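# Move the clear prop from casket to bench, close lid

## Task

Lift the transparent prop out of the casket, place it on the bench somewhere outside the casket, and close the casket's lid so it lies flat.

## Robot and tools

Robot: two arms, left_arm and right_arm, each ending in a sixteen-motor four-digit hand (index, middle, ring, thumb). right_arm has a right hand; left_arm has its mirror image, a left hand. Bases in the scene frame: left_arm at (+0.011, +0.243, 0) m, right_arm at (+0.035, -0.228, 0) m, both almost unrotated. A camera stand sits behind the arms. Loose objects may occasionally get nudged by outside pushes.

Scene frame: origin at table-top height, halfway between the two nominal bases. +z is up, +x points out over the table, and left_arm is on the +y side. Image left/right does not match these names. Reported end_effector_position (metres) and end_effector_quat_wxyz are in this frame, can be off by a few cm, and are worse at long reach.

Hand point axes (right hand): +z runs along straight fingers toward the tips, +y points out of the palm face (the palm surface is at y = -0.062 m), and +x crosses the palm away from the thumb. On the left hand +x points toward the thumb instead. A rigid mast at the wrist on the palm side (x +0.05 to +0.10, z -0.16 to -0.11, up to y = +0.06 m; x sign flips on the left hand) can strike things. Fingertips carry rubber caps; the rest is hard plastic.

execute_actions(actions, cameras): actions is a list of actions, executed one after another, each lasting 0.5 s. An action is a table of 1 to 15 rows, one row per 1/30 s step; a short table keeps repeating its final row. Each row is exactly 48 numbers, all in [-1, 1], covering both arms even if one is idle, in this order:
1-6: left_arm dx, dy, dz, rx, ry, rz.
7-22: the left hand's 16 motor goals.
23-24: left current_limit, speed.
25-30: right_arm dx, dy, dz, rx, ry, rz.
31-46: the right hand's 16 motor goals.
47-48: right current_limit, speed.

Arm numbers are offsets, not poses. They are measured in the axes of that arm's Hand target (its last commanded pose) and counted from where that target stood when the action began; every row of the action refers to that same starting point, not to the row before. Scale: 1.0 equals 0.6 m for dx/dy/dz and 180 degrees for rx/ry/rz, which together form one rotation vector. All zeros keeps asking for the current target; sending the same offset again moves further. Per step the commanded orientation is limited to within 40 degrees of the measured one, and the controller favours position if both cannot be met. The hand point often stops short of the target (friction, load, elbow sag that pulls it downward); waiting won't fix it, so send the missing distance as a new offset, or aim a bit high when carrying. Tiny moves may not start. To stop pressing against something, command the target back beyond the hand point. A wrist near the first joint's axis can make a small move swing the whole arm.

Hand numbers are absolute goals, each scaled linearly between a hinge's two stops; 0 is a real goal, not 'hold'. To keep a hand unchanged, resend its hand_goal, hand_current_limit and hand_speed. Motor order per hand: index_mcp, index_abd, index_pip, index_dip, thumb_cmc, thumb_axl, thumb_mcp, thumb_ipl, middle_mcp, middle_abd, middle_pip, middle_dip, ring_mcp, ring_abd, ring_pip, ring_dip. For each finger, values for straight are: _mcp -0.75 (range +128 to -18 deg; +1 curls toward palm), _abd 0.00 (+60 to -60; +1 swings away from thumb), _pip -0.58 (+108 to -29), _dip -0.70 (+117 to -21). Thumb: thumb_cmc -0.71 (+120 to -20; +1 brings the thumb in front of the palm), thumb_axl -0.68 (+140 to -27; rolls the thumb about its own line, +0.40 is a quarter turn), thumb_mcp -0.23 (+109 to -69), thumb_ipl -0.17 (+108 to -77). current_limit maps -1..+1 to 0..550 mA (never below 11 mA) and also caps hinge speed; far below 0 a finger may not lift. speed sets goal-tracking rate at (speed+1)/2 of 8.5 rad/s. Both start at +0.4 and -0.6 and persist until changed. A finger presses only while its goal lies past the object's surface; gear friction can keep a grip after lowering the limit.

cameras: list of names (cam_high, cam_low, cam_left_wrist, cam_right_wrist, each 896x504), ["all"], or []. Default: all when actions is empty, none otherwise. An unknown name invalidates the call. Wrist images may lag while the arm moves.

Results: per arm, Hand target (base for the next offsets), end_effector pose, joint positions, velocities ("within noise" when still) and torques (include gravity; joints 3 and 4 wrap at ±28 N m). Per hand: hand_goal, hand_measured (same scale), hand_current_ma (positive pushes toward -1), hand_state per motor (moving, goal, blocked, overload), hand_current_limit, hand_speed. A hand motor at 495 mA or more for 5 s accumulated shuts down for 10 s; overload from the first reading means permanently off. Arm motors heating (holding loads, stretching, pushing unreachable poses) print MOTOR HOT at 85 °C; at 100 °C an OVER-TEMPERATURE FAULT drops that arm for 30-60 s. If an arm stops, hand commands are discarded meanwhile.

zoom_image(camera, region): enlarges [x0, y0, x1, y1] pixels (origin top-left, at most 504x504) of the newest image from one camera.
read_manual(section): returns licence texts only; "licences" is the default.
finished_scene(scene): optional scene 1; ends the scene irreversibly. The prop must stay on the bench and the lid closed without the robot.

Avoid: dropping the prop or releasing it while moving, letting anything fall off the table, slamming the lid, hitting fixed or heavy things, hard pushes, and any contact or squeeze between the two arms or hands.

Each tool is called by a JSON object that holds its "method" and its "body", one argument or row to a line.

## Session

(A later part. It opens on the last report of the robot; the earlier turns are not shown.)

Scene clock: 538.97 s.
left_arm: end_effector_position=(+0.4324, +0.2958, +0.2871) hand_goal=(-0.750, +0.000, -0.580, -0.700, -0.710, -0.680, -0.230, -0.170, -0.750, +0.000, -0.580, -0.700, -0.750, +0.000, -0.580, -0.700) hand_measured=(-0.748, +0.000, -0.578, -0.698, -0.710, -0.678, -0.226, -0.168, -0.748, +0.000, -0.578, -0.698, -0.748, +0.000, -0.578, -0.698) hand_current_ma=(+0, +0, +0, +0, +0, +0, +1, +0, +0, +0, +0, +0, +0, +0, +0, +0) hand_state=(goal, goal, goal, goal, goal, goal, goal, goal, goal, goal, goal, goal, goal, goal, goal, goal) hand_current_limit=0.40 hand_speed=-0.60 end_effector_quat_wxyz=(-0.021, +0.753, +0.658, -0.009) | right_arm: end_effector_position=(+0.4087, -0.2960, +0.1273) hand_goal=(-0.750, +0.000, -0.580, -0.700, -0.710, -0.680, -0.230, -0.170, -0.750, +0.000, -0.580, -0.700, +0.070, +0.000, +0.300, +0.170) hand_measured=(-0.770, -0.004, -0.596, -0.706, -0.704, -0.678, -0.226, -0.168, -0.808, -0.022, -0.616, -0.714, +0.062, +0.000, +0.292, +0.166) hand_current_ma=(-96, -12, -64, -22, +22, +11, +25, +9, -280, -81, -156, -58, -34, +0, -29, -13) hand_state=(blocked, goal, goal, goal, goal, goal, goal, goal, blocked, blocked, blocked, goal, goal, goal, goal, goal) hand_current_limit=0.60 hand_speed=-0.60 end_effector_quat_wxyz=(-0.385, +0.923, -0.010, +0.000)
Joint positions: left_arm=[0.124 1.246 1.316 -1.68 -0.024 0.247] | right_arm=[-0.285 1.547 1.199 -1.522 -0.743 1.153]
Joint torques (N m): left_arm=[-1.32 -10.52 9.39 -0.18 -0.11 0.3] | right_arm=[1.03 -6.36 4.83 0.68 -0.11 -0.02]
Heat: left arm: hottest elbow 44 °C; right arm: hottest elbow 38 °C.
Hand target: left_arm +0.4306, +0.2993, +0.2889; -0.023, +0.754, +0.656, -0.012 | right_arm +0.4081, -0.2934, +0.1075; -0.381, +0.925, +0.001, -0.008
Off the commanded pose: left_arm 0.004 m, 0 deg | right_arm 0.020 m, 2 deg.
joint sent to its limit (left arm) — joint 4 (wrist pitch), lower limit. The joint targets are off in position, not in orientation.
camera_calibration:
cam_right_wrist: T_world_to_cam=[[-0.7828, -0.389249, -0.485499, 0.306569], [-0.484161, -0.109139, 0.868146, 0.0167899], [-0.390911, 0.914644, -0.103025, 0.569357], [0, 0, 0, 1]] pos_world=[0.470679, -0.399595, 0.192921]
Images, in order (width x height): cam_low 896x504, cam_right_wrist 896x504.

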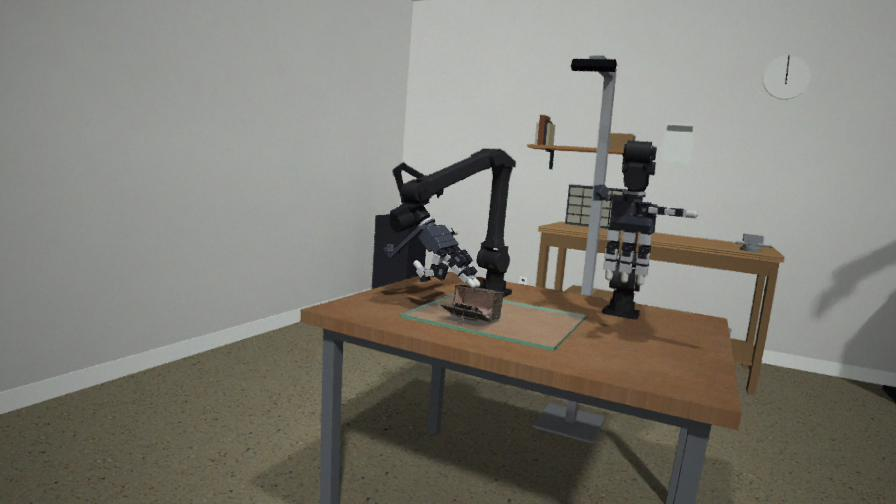

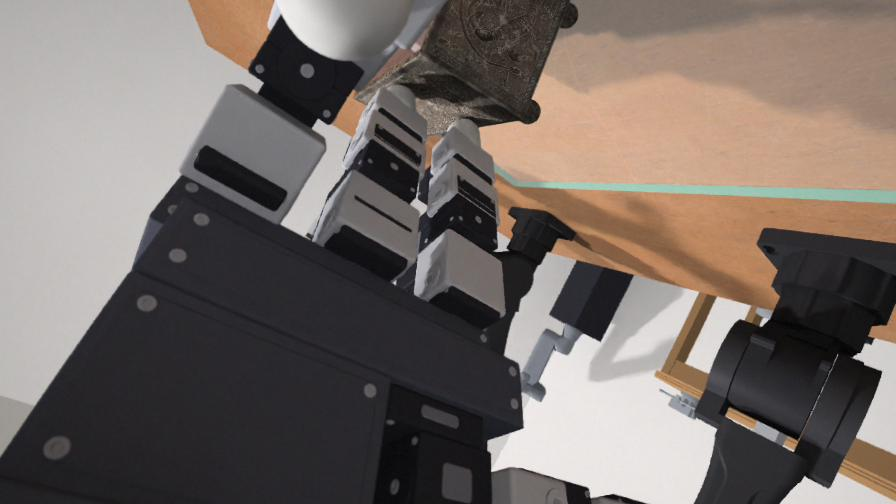

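{"method": "execute_actions", "body": {
  "actions": [
    [[0,0,0,0,0,0,-0.75,0,-0.58,-0.7,-0.71,-0.68,-0.23,-0.17,-0.75,0,-0.58,-0.7,-0.75,0,-0.58,-0.7,0.4,-0.6,-0.0,0.016,0.016,0,0,0,-0.75,0,-0.58,-0.7,-0.71,-0.68,-0.23,-0.17,-0.75,0,-0.58,-0.7,0.07,0,0.3,0.17,0.6,-0.6]]
  ],
  "cameras": ["cam_high"]
}}

{"method": "zoom_image", "body": {
  "camera": "cam_high",
  "region": [310, 180, 440, 300]
}}

Scene clock: 541.60 s.
left_arm: end_effector_position=(+0.4324, +0.2958, +0.2871) hand_goal=(-0.750, +0.000, -0.580, -0.700, -0.710, -0.680, -0.230, -0.170, -0.750, +0.000, -0.580, -0.700, -0.750, +0.000, -0.580, -0.700) hand_measured=(-0.748, +0.000, -0.578, -0.698, -0.710, -0.678, -0.226, -0.168, -0.748, +0.000, -0.578, -0.698, -0.748, +0.000, -0.578, -0.698) hand_current_ma=(+0, +0, +0, +0, +0, +0, +1, +0, +0, +0, +0, +0, +0, +0, +0, +0) hand_state=(goal, goal, goal, goal, goal, goal, goal, goal, goal, goal, goal, goal, goal, goal, goal, goal) hand_current_limit=0.40 hand_speed=-0.60 end_effector_quat_wxyz=(-0.021, +0.753, +0.658, -0.009) | right_arm: end_effector_position=(+0.4076, -0.2964, +0.1219) hand_goal=(-0.750, +0.000, -0.580, -0.700, -0.710, -0.680, -0.230, -0.170, -0.750, +0.000, -0.580, -0.700, +0.070, +0.000, +0.300, +0.170) hand_measured=(-0.794, -0.010, -0.612, -0.714, -0.704, -0.678, -0.226, -0.168, -0.830, -0.024, -0.628, -0.720, +0.062, +0.000, +0.292, +0.166) hand_current_ma=(-214, -33, -140, -56, +22, +11, +25, +9, -396, -89, -221, -86, -34, +0, -29, -13) hand_state=(blocked, goal, blocked, goal, goal, goal, goal, goal, blocked, blocked, blocked, goal, goal, goal, goal, goal) hand_current_limit=0.60 hand_speed=-0.60 end_effector_quat_wxyz=(-0.387, +0.922, -0.011, +0.005)
Joint positions: left_arm=[0.124 1.246 1.316 -1.68 -0.024 0.247] | right_arm=[-0.29 1.546 1.182 -1.501 -0.749 1.153]
Joint torques (N m): left_arm=[-1.2 -10.4 9.35 -0.2 -0.1 0.3] | right_arm=[1.44 -5.48 4.3 1.11 0.14 -0.03]
Heat: left arm: hottest elbow 44 °C; right arm: hottest elbow 38 °C.
Hand target: left_arm +0.4306, +0.2993, +0.2889; -0.023, +0.754, +0.656, -0.012 | right_arm +0.4080, -0.2934, +0.0939; -0.381, +0.925, +0.001, -0.008
Off the commanded pose: left_arm 0.004 m, 0 deg | right_arm 0.028 m, 2 deg.
joint sent to its limit (left arm) — joint 4 (wrist pitch), lower limit. The joint targets are off in position, not in orientation.
Images, in order (width x height): cam_high 896x504.

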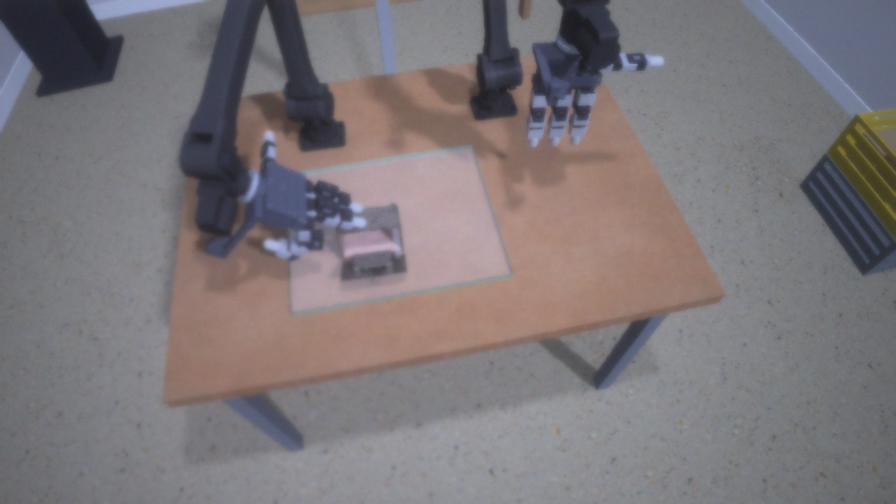

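Scaled by 3.877 from the camera's 896x504 image, which has a finer 1280x720 frame.

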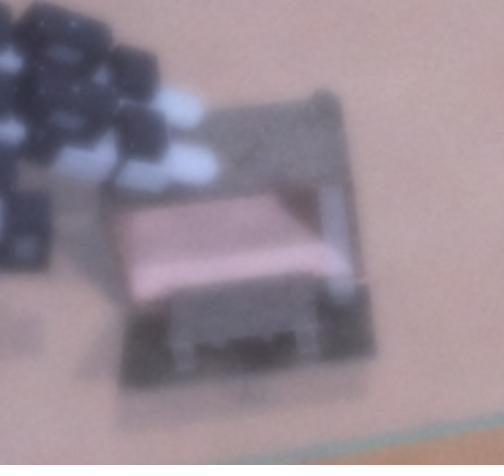

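{"method": "execute_actions", "body": {
  "actions": [
    [[-0.12,0.1,-0.007,-0.016,-0.004,-0.012,0.07,0,0.3,0.17,-0.71,-0.68,-0.23,-0.17,0.07,0,0.3,0.17,-0.75,0,-0.58,-0.7,0.4,-0.6,0,0,0,0,0,0,-0.75,0,-0.58,-0.7,-0.71,-0.68,-0.23,-0.17,-0.75,0,-0.58,-0.7,0.07,0,0.3,0.17,0.6,-0.6]],
    [[-0.132,0.107,0.025,0,0,0,0.07,0,0.3,0.17,-0.71,-0.68,-0.23,-0.17,0.07,0,0.3,0.17,-0.75,0,-0.58,-0.7,0.4,-0.6,0,0,0,0,0,0,-0.75,0,-0.58,-0.7,-0.71,-0.68,-0.23,-0.17,-0.75,0,-0.58,-0.7,0.07,0,0.3,0.17,0.6,-0.6]],
    [[-0.132,0.107,0.025,0,0,0,0.07,0,0.3,0.17,-0.71,-0.68,-0.23,-0.17,0.07,0,0.3,0.17,-0.75,0,-0.58,-0.7,0.4,-0.6,0,0,0,0,0,0,-0.75,0,-0.58,-0.7,-0.71,-0.68,-0.23,-0.17,-0.75,0,-0.58,-0.7,0.07,0,0.3,0.17,0.6,-0.6]]
  ],
  "cameras": ["cam_high","cam_low","cam_left_wrist"]
}}

Scene clock: 551.97 s.
left_arm: end_effector_position=(+0.5789, +0.0466, +0.2365) hand_goal=(+0.070, +0.000, +0.300, +0.170, -0.710, -0.680, -0.230, -0.170, +0.070, +0.000, +0.300, +0.170, -0.750, +0.000, -0.580, -0.700) hand_measured=(+0.054, +0.000, +0.294, +0.168, -0.710, -0.678, -0.226, -0.168, +0.056, +0.000, +0.292, +0.168, -0.748, +0.000, -0.578, -0.698) hand_current_ma=(-5, +0, -1, +0, +0, +0, +1, +0, -4, +0, -1, +0, +0, +0, +0, +0) hand_state=(goal, goal, goal, goal, goal, goal, goal, goal, goal, goal, goal, goal, goal, goal, goal, goal) hand_current_limit=0.40 hand_speed=-0.60 end_effector_quat_wxyz=(-0.017, +0.750, +0.661, -0.009) | right_arm: end_effector_position=(+0.4076, -0.2964, +0.1219) hand_goal=(-0.750, +0.000, -0.580, -0.700, -0.710, -0.680, -0.230, -0.170, -0.750, +0.000, -0.580, -0.700, +0.070, +0.000, +0.300, +0.170) hand_measured=(-0.794, -0.010, -0.612, -0.714, -0.704, -0.678, -0.226, -0.168, -0.830, -0.024, -0.628, -0.720, +0.062, +0.000, +0.292, +0.166) hand_current_ma=(-214, -33, -140, -56, +22, +11, +25, +9, -396, -89, -221, -86, -34, +0, -29, -13) hand_state=(blocked, goal, blocked, goal, goal, goal, goal, goal, blocked, blocked, blocked, goal, goal, goal, goal, goal) hand_current_limit=0.60 hand_speed=-0.60 end_effector_quat_wxyz=(-0.387, +0.922, -0.011, +0.005)
Joint positions: left_arm=[-0.396 1.736 1.721 -1.593 0.002 -0.281] | right_arm=[-0.29 1.546 1.182 -1.501 -0.749 1.153]
Joint torques (N m): left_arm=[-1.26 -19.25 13.63 -0.31 -0.24 -0.01] | right_arm=[1.38 -5.54 4.31 1.1 0.14 -0.03]
Heat: left arm: hottest elbow 44 °C; right arm: hottest elbow 37 °C.
Hand target: left_arm +0.5919, +0.0492, +0.2592; +0.000, +0.742, +0.671, +0.000 | right_arm +0.4080, -0.2934, +0.0939; -0.381, +0.925, +0.001, -0.008
Off the commanded pose: left_arm 0.026 m, 3 deg | right_arm 0.028 m, 2 deg.
camera_calibration:
cam_left_wrist: T_world_to_cam=[[-0.704859, -0.70872, 0.0298304, 0.398325], [-0.430949, 0.461246, 0.775587, -0.00645584], [-0.563433, 0.533824, -0.630536, 0.570118], [0, 0, 0, 1]] pos_world=[0.599204, -0.0190638, 0.352604]
Images, in order (width x height): cam_high 896x504, cam_low 896x504, cam_left_wrist 896x504.

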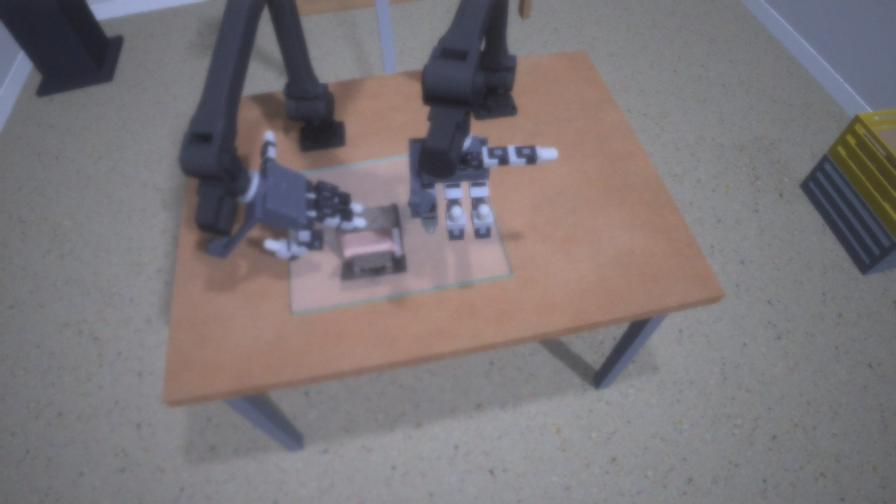

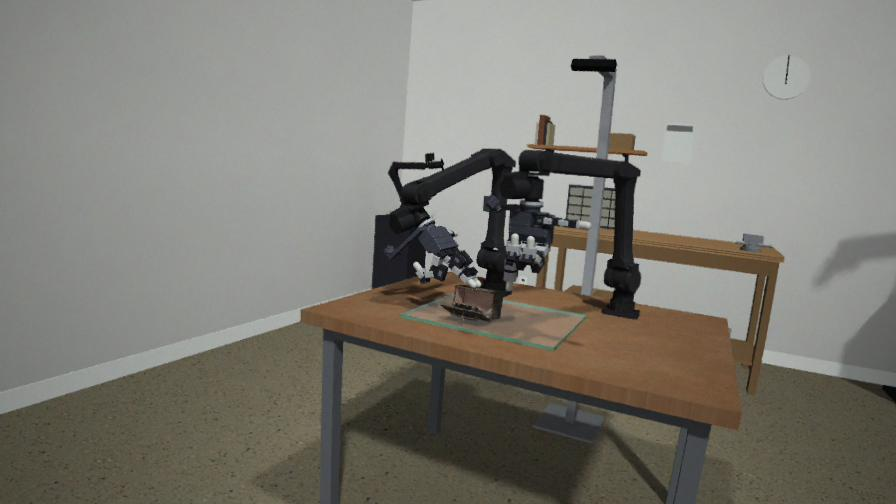

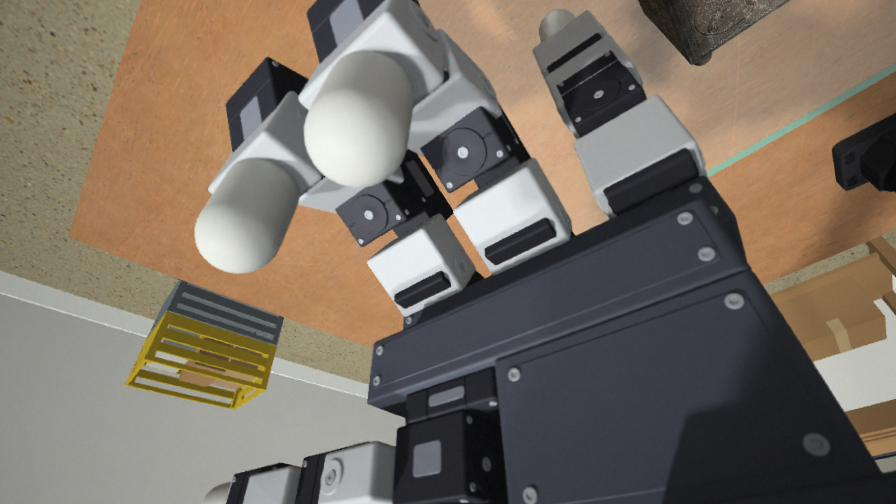

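{"method": "execute_actions", "body": {
  "actions": [
    [[-0.1,0.02,0.01,0,0,0,0.07,0,0.3,0.17,-0.71,-0.68,-0.23,-0.17,0.07,0,0.3,0.17,-0.75,0,-0.58,-0.7,0.4,-0.6,0,0,0,0,0,0,-0.75,0,-0.58,-0.7,-0.71,-0.68,-0.23,-0.17,-0.75,0,-0.58,-0.7,0.07,0,0.3,0.17,0.6,-0.6]],
    [[-0.08,0.02,0.03,0,0,0,0.07,0,0.3,0.17,-0.71,-0.68,-0.23,-0.17,0.07,0,0.3,0.17,-0.75,0,-0.58,-0.7,0.4,-0.6,0,0,0,0,0,0,-0.75,0,-0.58,-0.7,-0.71,-0.68,-0.23,-0.17,-0.75,0,-0.58,-0.7,0.07,0,0.3,0.17,0.6,-0.6]]
  ],
  "cameras": ["cam_high","cam_low","cam_left_wrist"]
}}

{"method": "zoom_image", "body": {
  "camera": "cam_high",
  "region": [310, 160, 460, 300]
}}

{"method": "zoom_image", "body": {
  "camera": "cam_low",
  "region": [430, 240, 540, 340]
}}

Scene clock: 555.17 s.
left_arm: end_effector_position=(+0.5936, -0.0563, +0.2175) hand_goal=(+0.070, +0.000, +0.300, +0.170, -0.710, -0.680, -0.230, -0.170, +0.070, +0.000, +0.300, +0.170, -0.750, +0.000, -0.580, -0.700) hand_measured=(+0.054, +0.000, +0.294, +0.168, -0.712, -0.678, -0.226, -0.168, +0.056, +0.000, +0.292, +0.168, -0.748, +0.000, -0.578, -0.698) hand_current_ma=(-5, +0, -1, +0, +0, +0, +1, +0, -4, +0, -1, +0, +0, +0, +0, +0) hand_state=(goal, goal, goal, goal, goal, goal, goal, goal, goal, goal, goal, goal, goal, goal, goal, goal) hand_current_limit=0.40 hand_speed=-0.60 end_effector_quat_wxyz=(-0.016, +0.748, +0.664, -0.005) | right_arm: end_effector_position=(+0.4076, -0.2964, +0.1219) hand_goal=(-0.750, +0.000, -0.580, -0.700, -0.710, -0.680, -0.230, -0.170, -0.750, +0.000, -0.580, -0.700, +0.070, +0.000, +0.300, +0.170) hand_measured=(-0.794, -0.010, -0.612, -0.714, -0.704, -0.678, -0.226, -0.168, -0.830, -0.024, -0.628, -0.720, +0.062, +0.000, +0.292, +0.166) hand_current_ma=(-214, -33, -140, -56, +22, +11, +25, +9, -396, -89, -221, -86, -34, +0, -29, -13) hand_state=(blocked, goal, blocked, goal, goal, goal, goal, goal, blocked, blocked, blocked, goal, goal, goal, goal, goal) hand_current_limit=0.60 hand_speed=-0.60 end_effector_quat_wxyz=(-0.387, +0.922, -0.011, +0.005)
Joint positions: left_arm=[-0.549 1.91 1.916 -1.61 0.001 -0.443] | right_arm=[-0.29 1.546 1.182 -1.501 -0.749 1.153]
Joint torques (N m): left_arm=[-2.43 -21.6 13.76 -0.28 -0.21 -0.01] | right_arm=[1.38 -5.54 4.33 1.13 0.14 -0.04]
Heat: left arm: hottest elbow 45 °C; right arm: hottest elbow 36 °C.
Hand target: left_arm +0.6049, -0.0607, +0.2352; +0.000, +0.742, +0.671, +0.000 | right_arm +0.4080, -0.2934, +0.0939; -0.381, +0.925, +0.001, -0.008
Off the commanded pose: left_arm 0.021 m, 2 deg | right_arm 0.028 m, 2 deg.
camera_calibration:
cam_left_wrist: T_world_to_cam=[[-0.69916, -0.714624, 0.0220795, 0.334334], [-0.439946, 0.454358, 0.774601, 0.0672007], [-0.56358, 0.531856, -0.632065, 0.621692], [0, 0, 0, 1]] pos_world=[0.613691, -0.12226, 0.333514]
Images, in order (width x height): cam_high 896x504, cam_low 896x504, cam_left_wrist 896x504.

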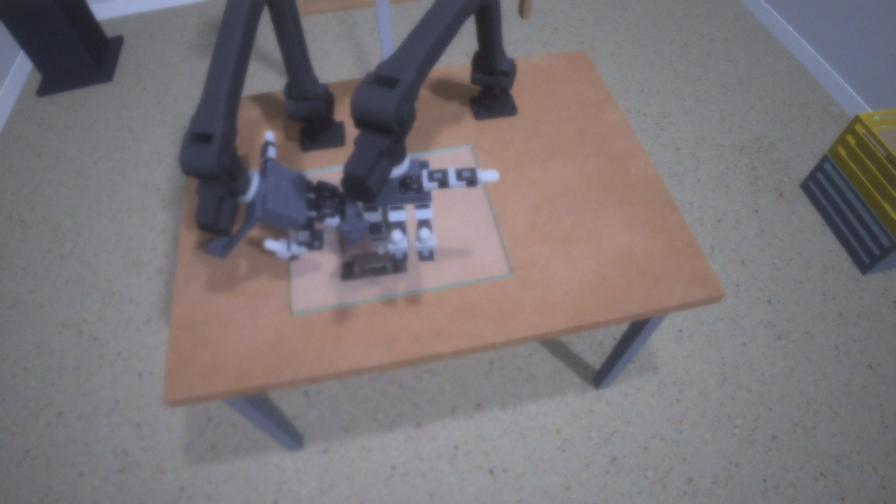

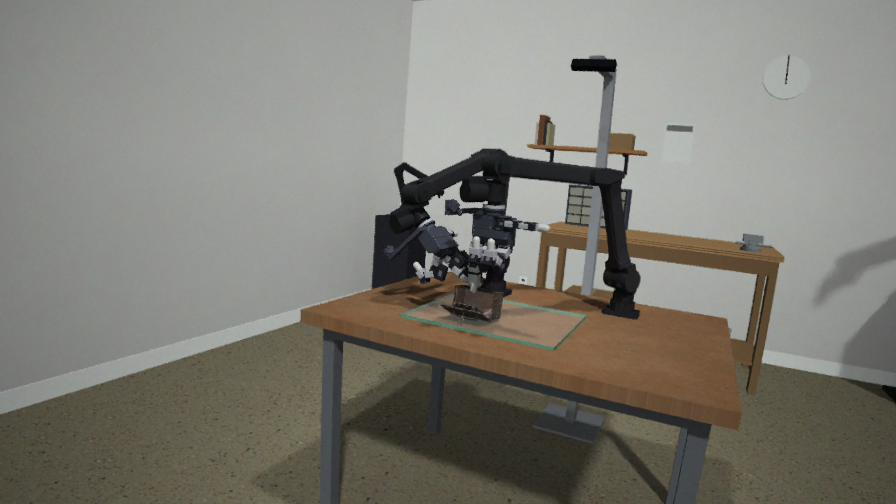

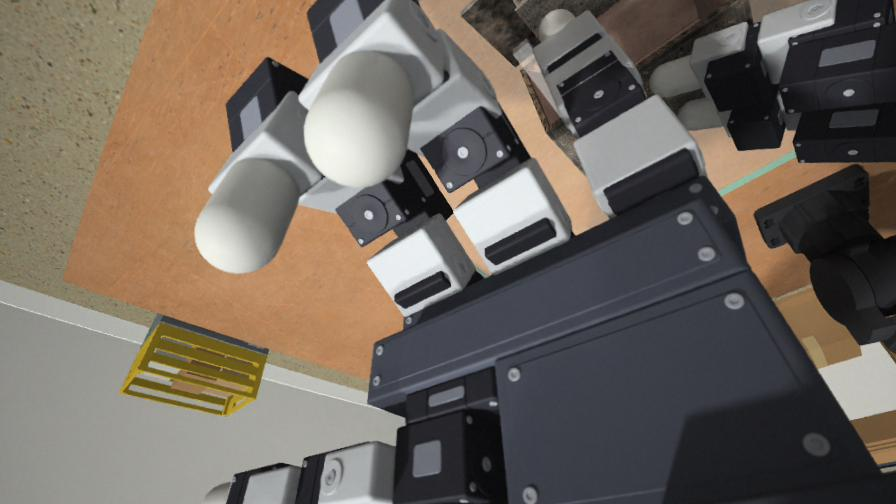

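Scaled by 3.360 from the camera's 896x504 image, which has a finer 1280x720 frame.

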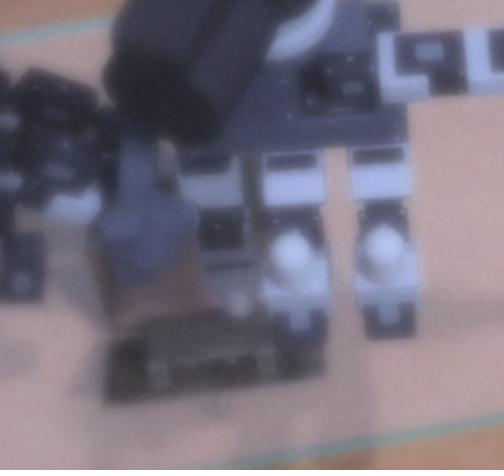

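Scaled by 4.582 from the camera's 896x504 image, which has a finer 1280x720 frame.

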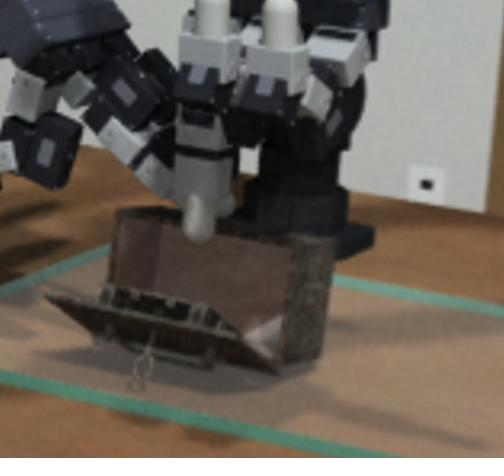

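{"method": "execute_actions", "body": {
  "actions": [
    [[-0.0,0.0,0.075,0,0,0,0.07,0,0.3,0.17,-0.71,-0.68,-0.23,-0.17,0.07,0,0.3,0.17,-0.75,0,-0.58,-0.7,0.4,-0.6,0,0,0,0,0,0,-0.75,0,-0.58,-0.7,-0.71,-0.68,-0.23,-0.17,-0.75,0,-0.58,-0.7,0.07,0,0.3,0.17,0.6,-0.6]]
  ],
  "cameras": ["cam_high","cam_low","cam_left_wrist"]
}}

{"method": "zoom_image", "body": {
  "camera": "cam_high",
  "region": [310, 160, 460, 300]
}}

{"method": "zoom_image", "body": {
  "camera": "cam_low",
  "region": [430, 240, 540, 340]
}}

Scene clock: 558.07 s.
left_arm: end_effector_position=(+0.6009, -0.0608, +0.1973) hand_goal=(+0.070, +0.000, +0.300, +0.170, -0.710, -0.680, -0.230, -0.170, +0.070, +0.000, +0.300, +0.170, -0.750, +0.000, -0.580, -0.700) hand_measured=(+0.054, +0.000, +0.294, +0.168, -0.712, -0.678, -0.226, -0.168, +0.056, +0.000, +0.292, +0.168, -0.748, +0.000, -0.578, -0.698) hand_current_ma=(-5, +0, -1, +0, +0, +0, +1, +0, -4, +0, -1, +0, +0, +0, +0, +0) hand_state=(goal, goal, goal, goal, goal, goal, goal, goal, goal, goal, goal, goal, goal, goal, goal, goal) hand_current_limit=0.40 hand_speed=-0.60 end_effector_quat_wxyz=(+0.000, +0.747, +0.665, -0.001) | right_arm: end_effector_position=(+0.4076, -0.2964, +0.1219) hand_goal=(-0.750, +0.000, -0.580, -0.700, -0.710, -0.680, -0.230, -0.170, -0.750, +0.000, -0.580, -0.700, +0.070, +0.000, +0.300, +0.170) hand_measured=(-0.794, -0.010, -0.612, -0.714, -0.704, -0.678, -0.226, -0.168, -0.830, -0.024, -0.628, -0.720, +0.062, +0.000, +0.292, +0.166) hand_current_ma=(-214, -33, -140, -56, +22, +11, +25, +9, -396, -89, -221, -86, -34, +0, -29, -13) hand_state=(blocked, goal, blocked, goal, goal, goal, goal, goal, blocked, blocked, blocked, goal, goal, goal, goal, goal) hand_current_limit=0.60 hand_speed=-0.60 end_effector_quat_wxyz=(-0.387, +0.922, -0.011, +0.005)
Joint positions: left_arm=[-0.549 1.913 1.862 -1.521 0.001 -0.445] | right_arm=[-0.29 1.546 1.182 -1.501 -0.749 1.153]
Joint torques (N m): left_arm=[-2.37 -21.3 9.22 0.73 -0.23 0.01] | right_arm=[1.38 -5.6 4.31 1.1 0.15 -0.03]
Heat: left arm: hottest elbow 46 °C; right arm: hottest elbow 36 °C.
Hand target: left_arm +0.6049, -0.0607, +0.1902; +0.000, +0.742, +0.671, +0.000 | right_arm +0.4080, -0.2934, +0.0939; -0.381, +0.925, +0.001, -0.008
Off the commanded pose: left_arm 0.008 m, 1 deg | right_arm 0.028 m, 2 deg.
camera_calibration:
cam_left_wrist: T_world_to_cam=[[-0.69857, -0.71538, 0.0151985, 0.337604], [-0.46171, 0.466884, 0.754217, 0.105942], [-0.546648, 0.519856, -0.656449, 0.609234], [0, 0, 0, 1]] pos_world=[0.617791, -0.124661, 0.314897]
Images, in order (width x height): cam_high 896x504, cam_low 896x504, cam_left_wrist 896x504.

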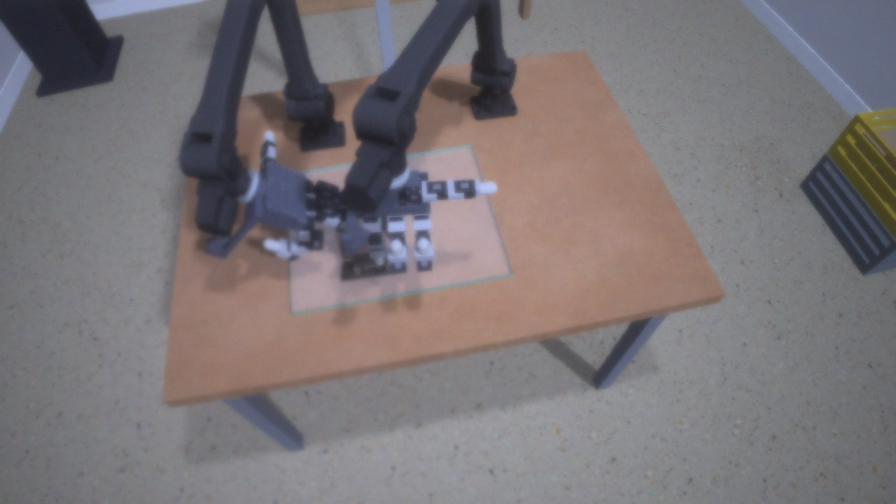

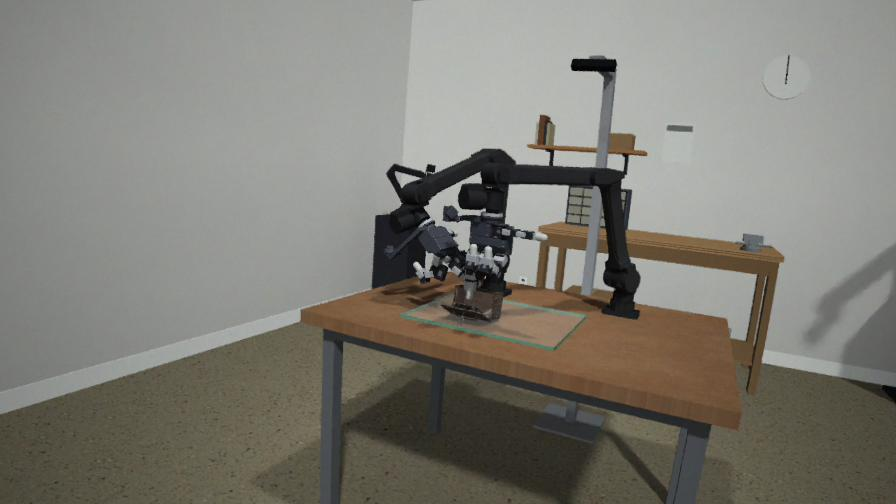

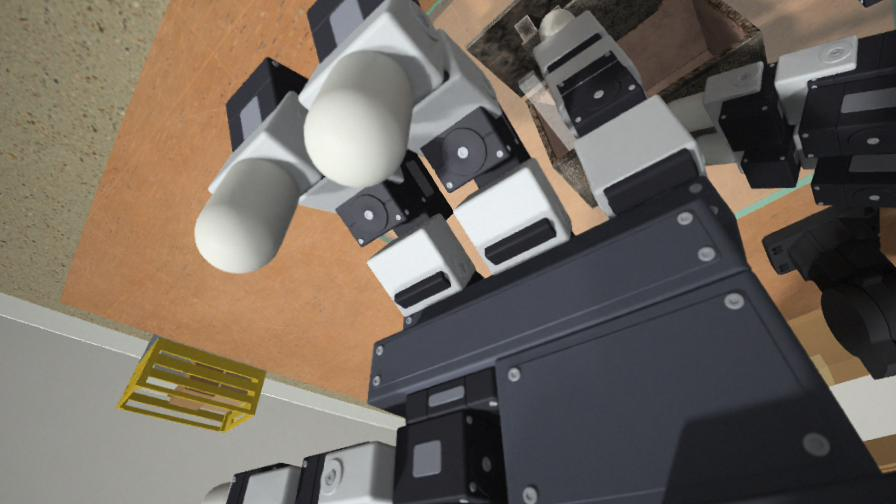

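Scaled by 3.360 from the camera's 896x504 image, which has a finer 1280x720 frame.

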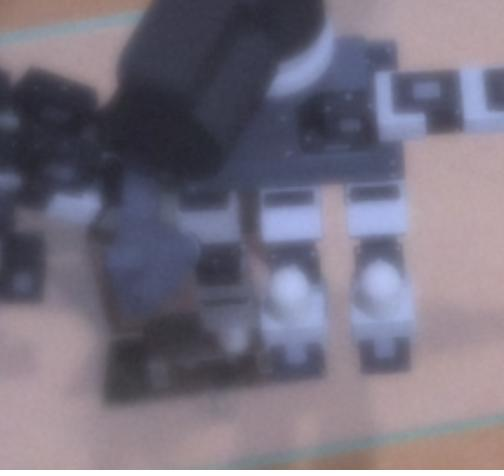

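Scaled by 4.582 from the camera's 896x504 image, which has a finer 1280x720 frame.

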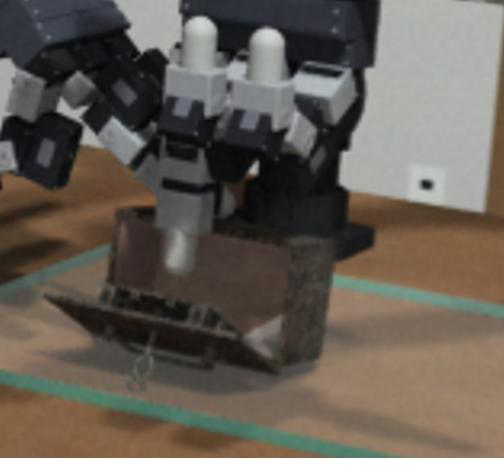

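{"method": "zoom_image", "body": {
  "camera": "cam_left_wrist",
  "region": [430, 0, 780, 230]
}}

Scaled by 1.440 from the camera's 896x504 image, which has a finer 1280x720 frame.

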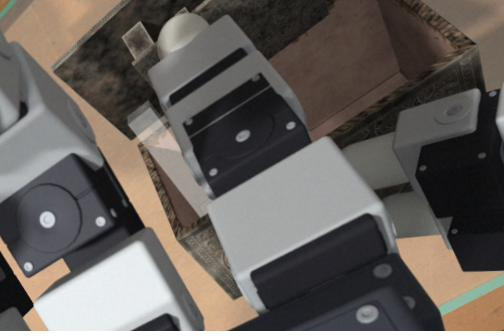

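{"method": "execute_actions", "body": {
  "actions": [
    [[-0.0,0.0,0.035,0,0,0,0.07,0,0.3,0.17,-0.71,-0.68,-0.23,-0.17,0.07,0,0.3,0.17,-0.75,0,-0.58,-0.7,0.4,-0.6,0,0,0,0,0,0,-0.75,0,-0.58,-0.7,-0.71,-0.68,-0.23,-0.17,-0.75,0,-0.58,-0.7,0.07,0,0.3,0.17,0.6,-0.6]]
  ],
  "cameras": ["cam_low","cam_left_wrist"]
}}

{"method": "zoom_image", "body": {
  "camera": "cam_left_wrist",
  "region": [430, 0, 780, 230]
}}

{"method": "zoom_image", "body": {
  "camera": "cam_low",
  "region": [430, 240, 540, 340]
}}

Scene clock: 561.90 s.
left_arm: end_effector_position=(+0.6021, -0.0614, +0.1806) hand_goal=(+0.070, +0.000, +0.300, +0.170, -0.710, -0.680, -0.230, -0.170, +0.070, +0.000, +0.300, +0.170, -0.750, +0.000, -0.580, -0.700) hand_measured=(+0.054, +0.000, +0.294, +0.168, -0.712, -0.678, -0.226, -0.168, +0.056, +0.000, +0.292, +0.168, -0.744, +0.000, -0.578, -0.698) hand_current_ma=(-5, +0, -1, +0, +0, +0, +1, +0, -4, +0, -1, +0, +1, +0, +0, +0) hand_state=(goal, goal, goal, goal, goal, goal, goal, goal, goal, goal, goal, goal, goal, goal, goal, goal) hand_current_limit=0.40 hand_speed=-0.60 end_effector_quat_wxyz=(+0.004, +0.747, +0.665, +0.001) | right_arm: end_effector_position=(+0.4078, -0.2965, +0.1218) hand_goal=(-0.750, +0.000, -0.580, -0.700, -0.710, -0.680, -0.230, -0.170, -0.750, +0.000, -0.580, -0.700, +0.070, +0.000, +0.300, +0.170) hand_measured=(-0.796, -0.010, -0.612, -0.714, -0.704, -0.678, -0.226, -0.168, -0.830, -0.024, -0.628, -0.720, +0.062, +0.000, +0.292, +0.166) hand_current_ma=(-217, -35, -141, -56, +22, +11, +25, +9, -397, -91, -221, -86, -34, +0, -29, -13) hand_state=(blocked, goal, blocked, goal, goal, goal, goal, goal, blocked, blocked, blocked, goal, goal, goal, goal, goal) hand_current_limit=0.60 hand_speed=-0.60 end_effector_quat_wxyz=(-0.387, +0.922, -0.011, +0.005)
Joint positions: left_arm=[-0.549 1.914 1.819 -1.468 0.001 -0.445] | right_arm=[-0.29 1.546 1.182 -1.5 -0.749 1.153]
Joint torques (N m): left_arm=[-2.32 -21.54 9.01 0.76 -0.24 0.02] | right_arm=[1.32 -5.48 4.34 1.1 0.16 -0.03]
Heat: left arm: hottest elbow 45 °C; right arm: hottest elbow 36 °C.
Hand target: left_arm +0.6050, -0.0607, +0.1693; +0.000, +0.742, +0.671, +0.000 | right_arm +0.4080, -0.2934, +0.0939; -0.381, +0.925, +0.001, -0.008
Off the commanded pose: left_arm 0.012 m, 1 deg | right_arm 0.028 m, 2 deg.
camera_calibration:
cam_left_wrist: T_world_to_cam=[[-0.698143, -0.715833, 0.0134036, 0.338202], [-0.467499, 0.469965, 0.748717, 0.124048], [-0.542256, 0.516445, -0.662754, 0.597661], [0, 0, 0, 1]] pos_world=[0.618191, -0.124861, 0.298692]
Images, in order (width x height): cam_low 896x504, cam_left_wrist 896x504.

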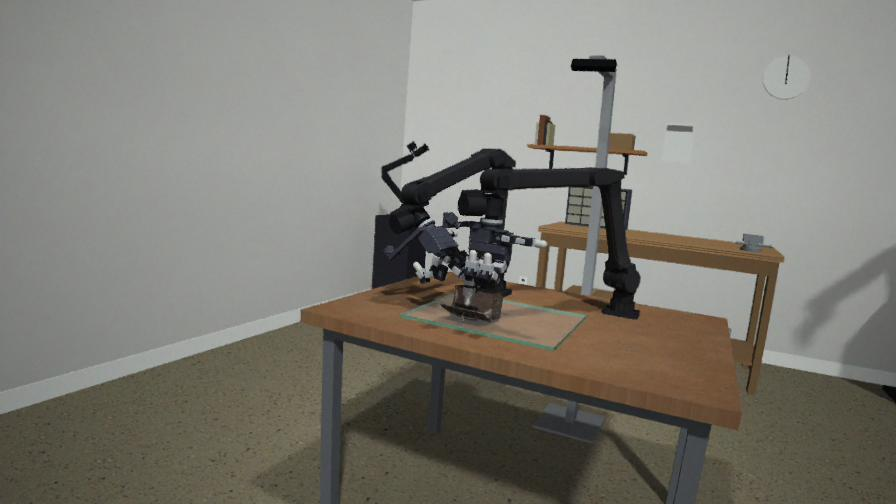

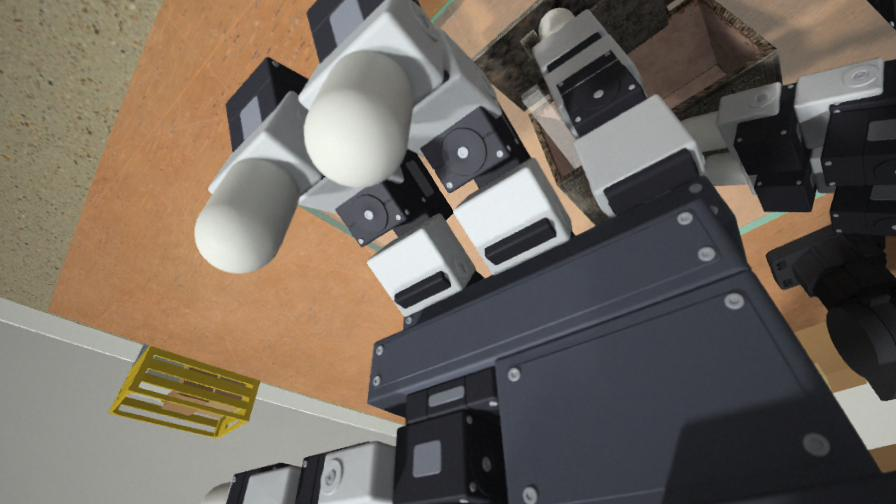

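Scaled by 1.440 from the camera's 896x504 image, which has a finer 1280x720 frame.

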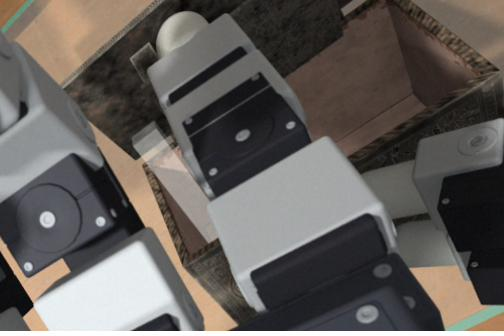

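Scaled by 4.582 from the camera's 896x504 image, which has a finer 1280x720 frame.

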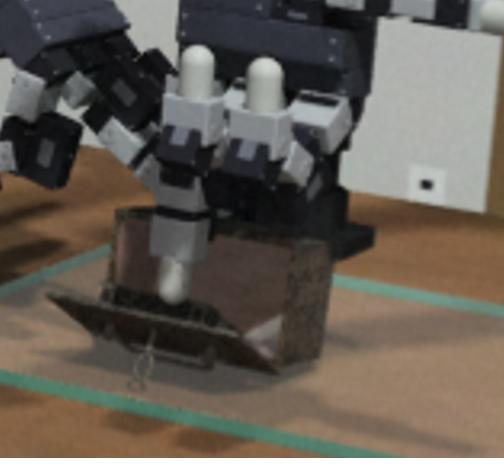

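{"method": "execute_actions", "body": {
  "actions": [
    [[-0.0,0.0,0.025,0,0,0,0.07,0,0.3,0.17,-0.71,-0.68,-0.23,-0.17,0.07,0,0.3,0.17,-0.75,0,-0.58,-0.7,0.4,-0.6,0,0,0,0,0,0,-0.75,0,-0.58,-0.7,-0.71,-0.68,-0.23,-0.17,-0.75,0,-0.58,-0.7,0.07,0,0.3,0.17,0.6,-0.6]]
  ],
  "cameras": ["cam_low","cam_left_wrist"]
}}

{"method": "zoom_image", "body": {
  "camera": "cam_left_wrist",
  "region": [430, 0, 780, 230]
}}

{"method": "zoom_image", "body": {
  "camera": "cam_low",
  "region": [430, 240, 540, 340]
}}

Scene clock: 564.77 s.
left_arm: end_effector_position=(+0.6048, -0.0606, +0.1722) hand_goal=(+0.070, +0.000, +0.300, +0.170, -0.710, -0.680, -0.230, -0.170, +0.070, +0.000, +0.300, +0.170, -0.750, +0.000, -0.580, -0.700) hand_measured=(+0.054, +0.000, +0.294, +0.168, -0.712, -0.678, -0.226, -0.168, +0.056, +0.000, +0.292, +0.168, -0.742, +0.002, -0.574, -0.698) hand_current_ma=(-5, +0, -1, +0, +0, +0, +1, +0, -4, +0, -1, +0, +2, +0, +1, +0) hand_state=(goal, goal, goal, goal, goal, goal, goal, goal, goal, goal, goal, goal, goal, goal, goal, goal) hand_current_limit=0.40 hand_speed=-0.60 end_effector_quat_wxyz=(+0.010, +0.746, +0.666, +0.003) | right_arm: end_effector_position=(+0.4078, -0.2965, +0.1218) hand_goal=(-0.750, +0.000, -0.580, -0.700, -0.710, -0.680, -0.230, -0.170, -0.750, +0.000, -0.580, -0.700, +0.070, +0.000, +0.300, +0.170) hand_measured=(-0.796, -0.010, -0.612, -0.714, -0.704, -0.678, -0.226, -0.168, -0.830, -0.024, -0.628, -0.720, +0.062, +0.000, +0.292, +0.166) hand_current_ma=(-218, -37, -141, -56, +22, +11, +25, +9, -397, -92, -221, -88, -34, +0, -29, -13) hand_state=(blocked, goal, blocked, goal, goal, goal, goal, goal, blocked, blocked, blocked, blocked, goal, goal, goal, goal) hand_current_limit=0.60 hand_speed=-0.60 end_effector_quat_wxyz=(-0.387, +0.922, -0.011, +0.005)
Joint positions: left_arm=[-0.546 1.914 1.794 -1.43 0.001 -0.446] | right_arm=[-0.29 1.546 1.182 -1.5 -0.749 1.153]
Joint torques (N m): left_arm=[-2.26 -20.89 8.44 0.73 -0.22 0.03] | right_arm=[1.49 -5.6 4.33 1.06 0.15 -0.04]
Heat: left arm: hottest elbow 44 °C; right arm: hottest elbow 35 °C.
Hand target: left_arm +0.6050, -0.0607, +0.1543; +0.000, +0.742, +0.671, +0.000 | right_arm +0.4080, -0.2934, +0.0939; -0.381, +0.925, +0.001, -0.008
Off the commanded pose: left_arm 0.018 m, 1 deg | right_arm 0.028 m, 2 deg.
camera_calibration:
cam_left_wrist: T_world_to_cam=[[-0.695548, -0.718405, 0.0103485, 0.339671], [-0.477518, 0.472991, 0.740443, 0.138876], [-0.536833, 0.510072, -0.672039, 0.591082], [0, 0, 0, 1]] pos_world=[0.619886, -0.123161, 0.290886]
Images, in order (width x height): cam_low 896x504, cam_left_wrist 896x504.

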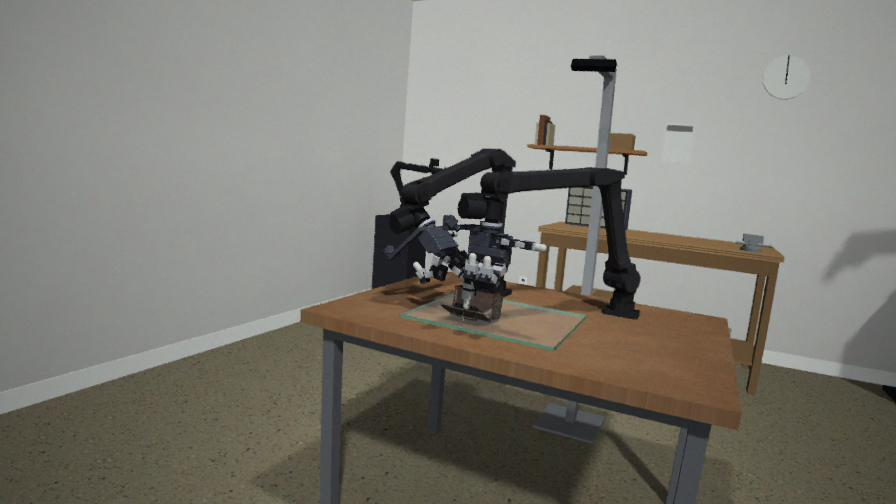

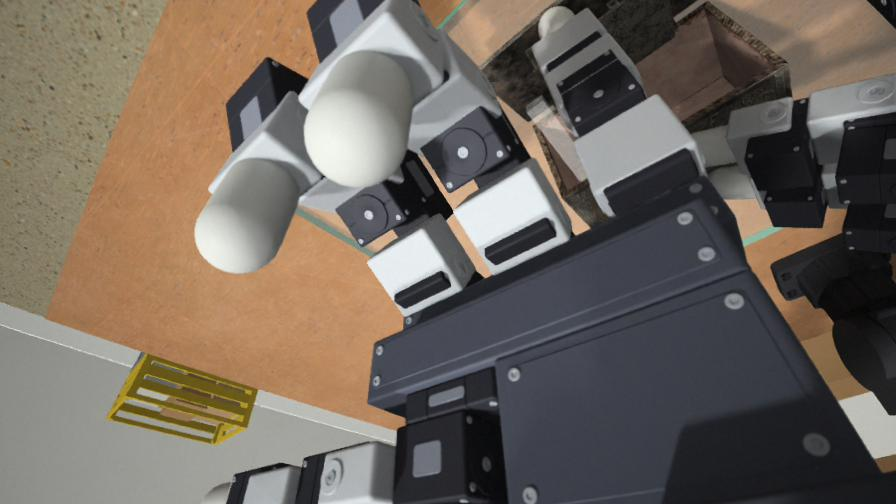

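Scaled by 1.440 from the camera's 896x504 image, which has a finer 1280x720 frame.

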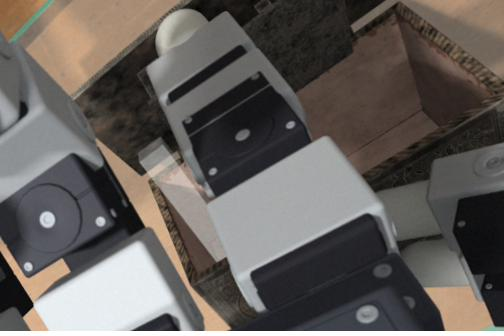

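Scaled by 4.582 from the camera's 896x504 image, which has a finer 1280x720 frame.

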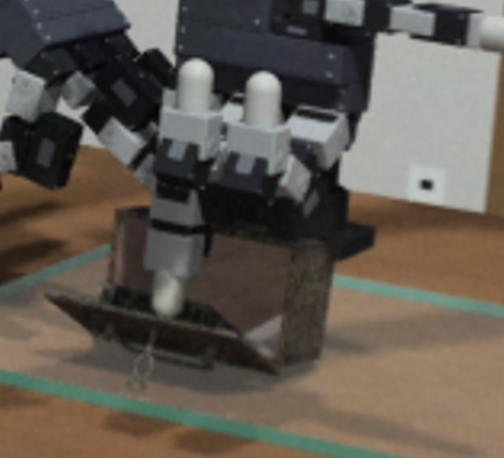

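{"method": "execute_actions", "body": {
  "actions": [
    [[-0.0,0.01,0.04,0,0,0,0.07,0,0.3,0.17,-0.71,-0.68,-0.23,-0.17,0.07,0,0.3,0.17,-0.75,0,-0.58,-0.7,0.4,-0.6,0,0,0,0,0,0,-0.75,0,-0.58,-0.7,-0.71,-0.68,-0.23,-0.17,-0.75,0,-0.58,-0.7,0.07,0,0.3,0.17,0.6,-0.6]]
  ],
  "cameras": ["cam_low","cam_left_wrist"]
}}

{"method": "zoom_image", "body": {
  "camera": "cam_left_wrist",
  "region": [430, 0, 780, 230]
}}

{"method": "zoom_image", "body": {
  "camera": "cam_low",
  "region": [430, 240, 540, 340]
}}

Scene clock: 567.27 s.
left_arm: end_effector_position=(+0.6109, -0.0611, +0.1714) hand_goal=(+0.070, +0.000, +0.300, +0.170, -0.710, -0.680, -0.230, -0.170, +0.070, +0.000, +0.300, +0.170, -0.750, +0.000, -0.580, -0.700) hand_measured=(+0.054, +0.000, +0.294, +0.168, -0.710, -0.678, -0.226, -0.168, +0.056, +0.000, +0.292, +0.168, -0.776, -0.018, -0.594, -0.704) hand_current_ma=(-5, +0, -1, +0, +0, +0, +1, +0, -4, +0, -1, +0, -13, -4, -4, +0) hand_state=(goal, goal, goal, goal, goal, goal, goal, goal, goal, goal, goal, goal, blocked, goal, goal, goal) hand_current_limit=0.40 hand_speed=-0.60 end_effector_quat_wxyz=(+0.024, +0.744, +0.668, +0.006) | right_arm: end_effector_position=(+0.4078, -0.2965, +0.1218) hand_goal=(-0.750, +0.000, -0.580, -0.700, -0.710, -0.680, -0.230, -0.170, -0.750, +0.000, -0.580, -0.700, +0.070, +0.000, +0.300, +0.170) hand_measured=(-0.796, -0.012, -0.612, -0.714, -0.704, -0.678, -0.226, -0.168, -0.830, -0.026, -0.630, -0.720, +0.062, +0.000, +0.292, +0.166) hand_current_ma=(-218, -42, -141, -57, +22, +11, +25, +9, -399, -98, -223, -88, -34, +0, -29, -13) hand_state=(blocked, goal, blocked, goal, goal, goal, goal, goal, blocked, blocked, blocked, blocked, goal, goal, goal, goal) hand_current_limit=0.60 hand_speed=-0.60 end_effector_quat_wxyz=(-0.387, +0.922, -0.011, +0.005)
Joint positions: left_arm=[-0.542 1.911 1.782 -1.392 0.002 -0.446] | right_arm=[-0.29 1.546 1.182 -1.5 -0.749 1.153]
Joint torques (N m): left_arm=[-1.96 -18.9 7.15 1.31 -0.29 0.07] | right_arm=[1.38 -5.36 4.3 1.1 0.15 -0.03]
Heat: left arm: hottest elbow 44 °C; right arm: hottest elbow 35 °C.
Hand target: left_arm +0.6109, -0.0613, +0.1302; +0.000, +0.742, +0.671, +0.000 | right_arm +0.4080, -0.2934, +0.0939; -0.381, +0.925, +0.001, -0.008
Off the commanded pose: left_arm 0.041 m, 3 deg | right_arm 0.028 m, 2 deg.
camera_calibration:
cam_left_wrist: T_world_to_cam=[[-0.692453, -0.72144, 0.00574918, 0.342216], [-0.497106, 0.482878, 0.720912, 0.158584], [-0.522871, 0.49634, -0.693003, 0.588252], [0, 0, 0, 1]] pos_world=[0.623381, -0.121661, 0.291368]
Images, in order (width x height): cam_low 896x504, cam_left_wrist 896x504.

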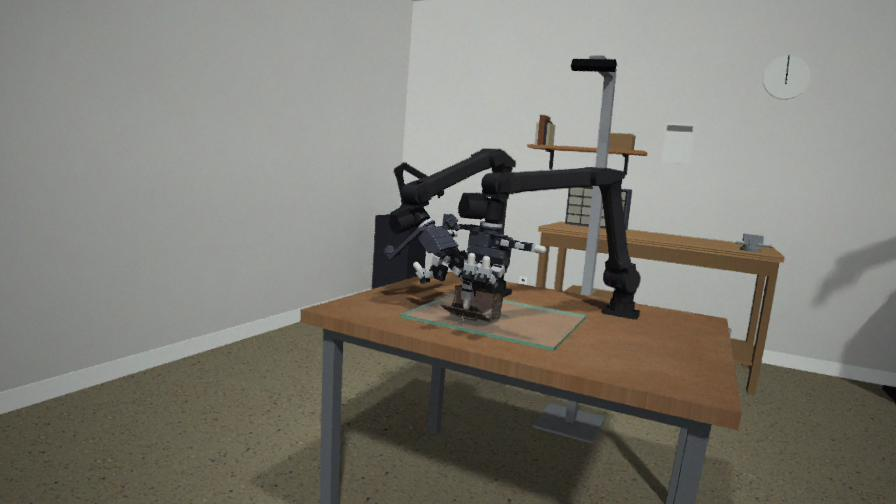

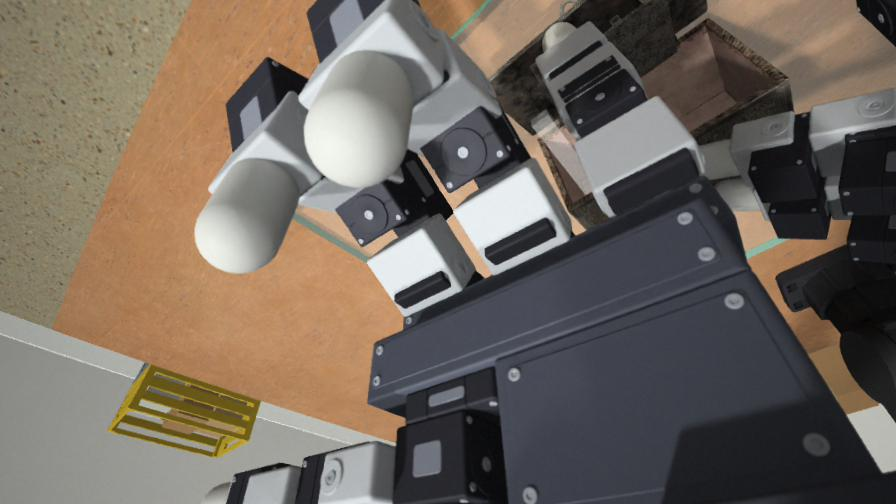

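Scaled by 1.440 from the camera's 896x504 image, which has a finer 1280x720 frame.

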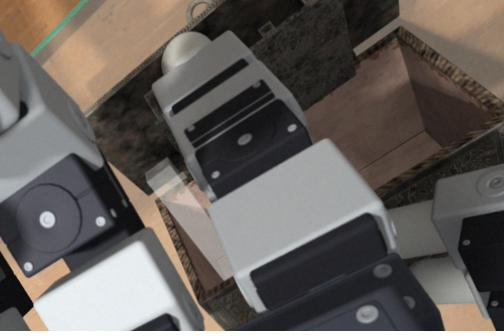

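Scaled by 4.582 from the camera's 896x504 image, which has a finer 1280x720 frame.

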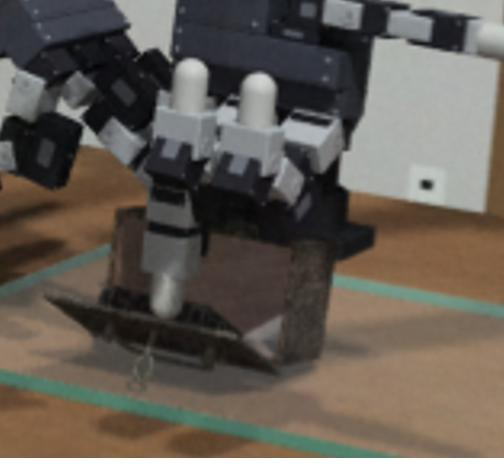

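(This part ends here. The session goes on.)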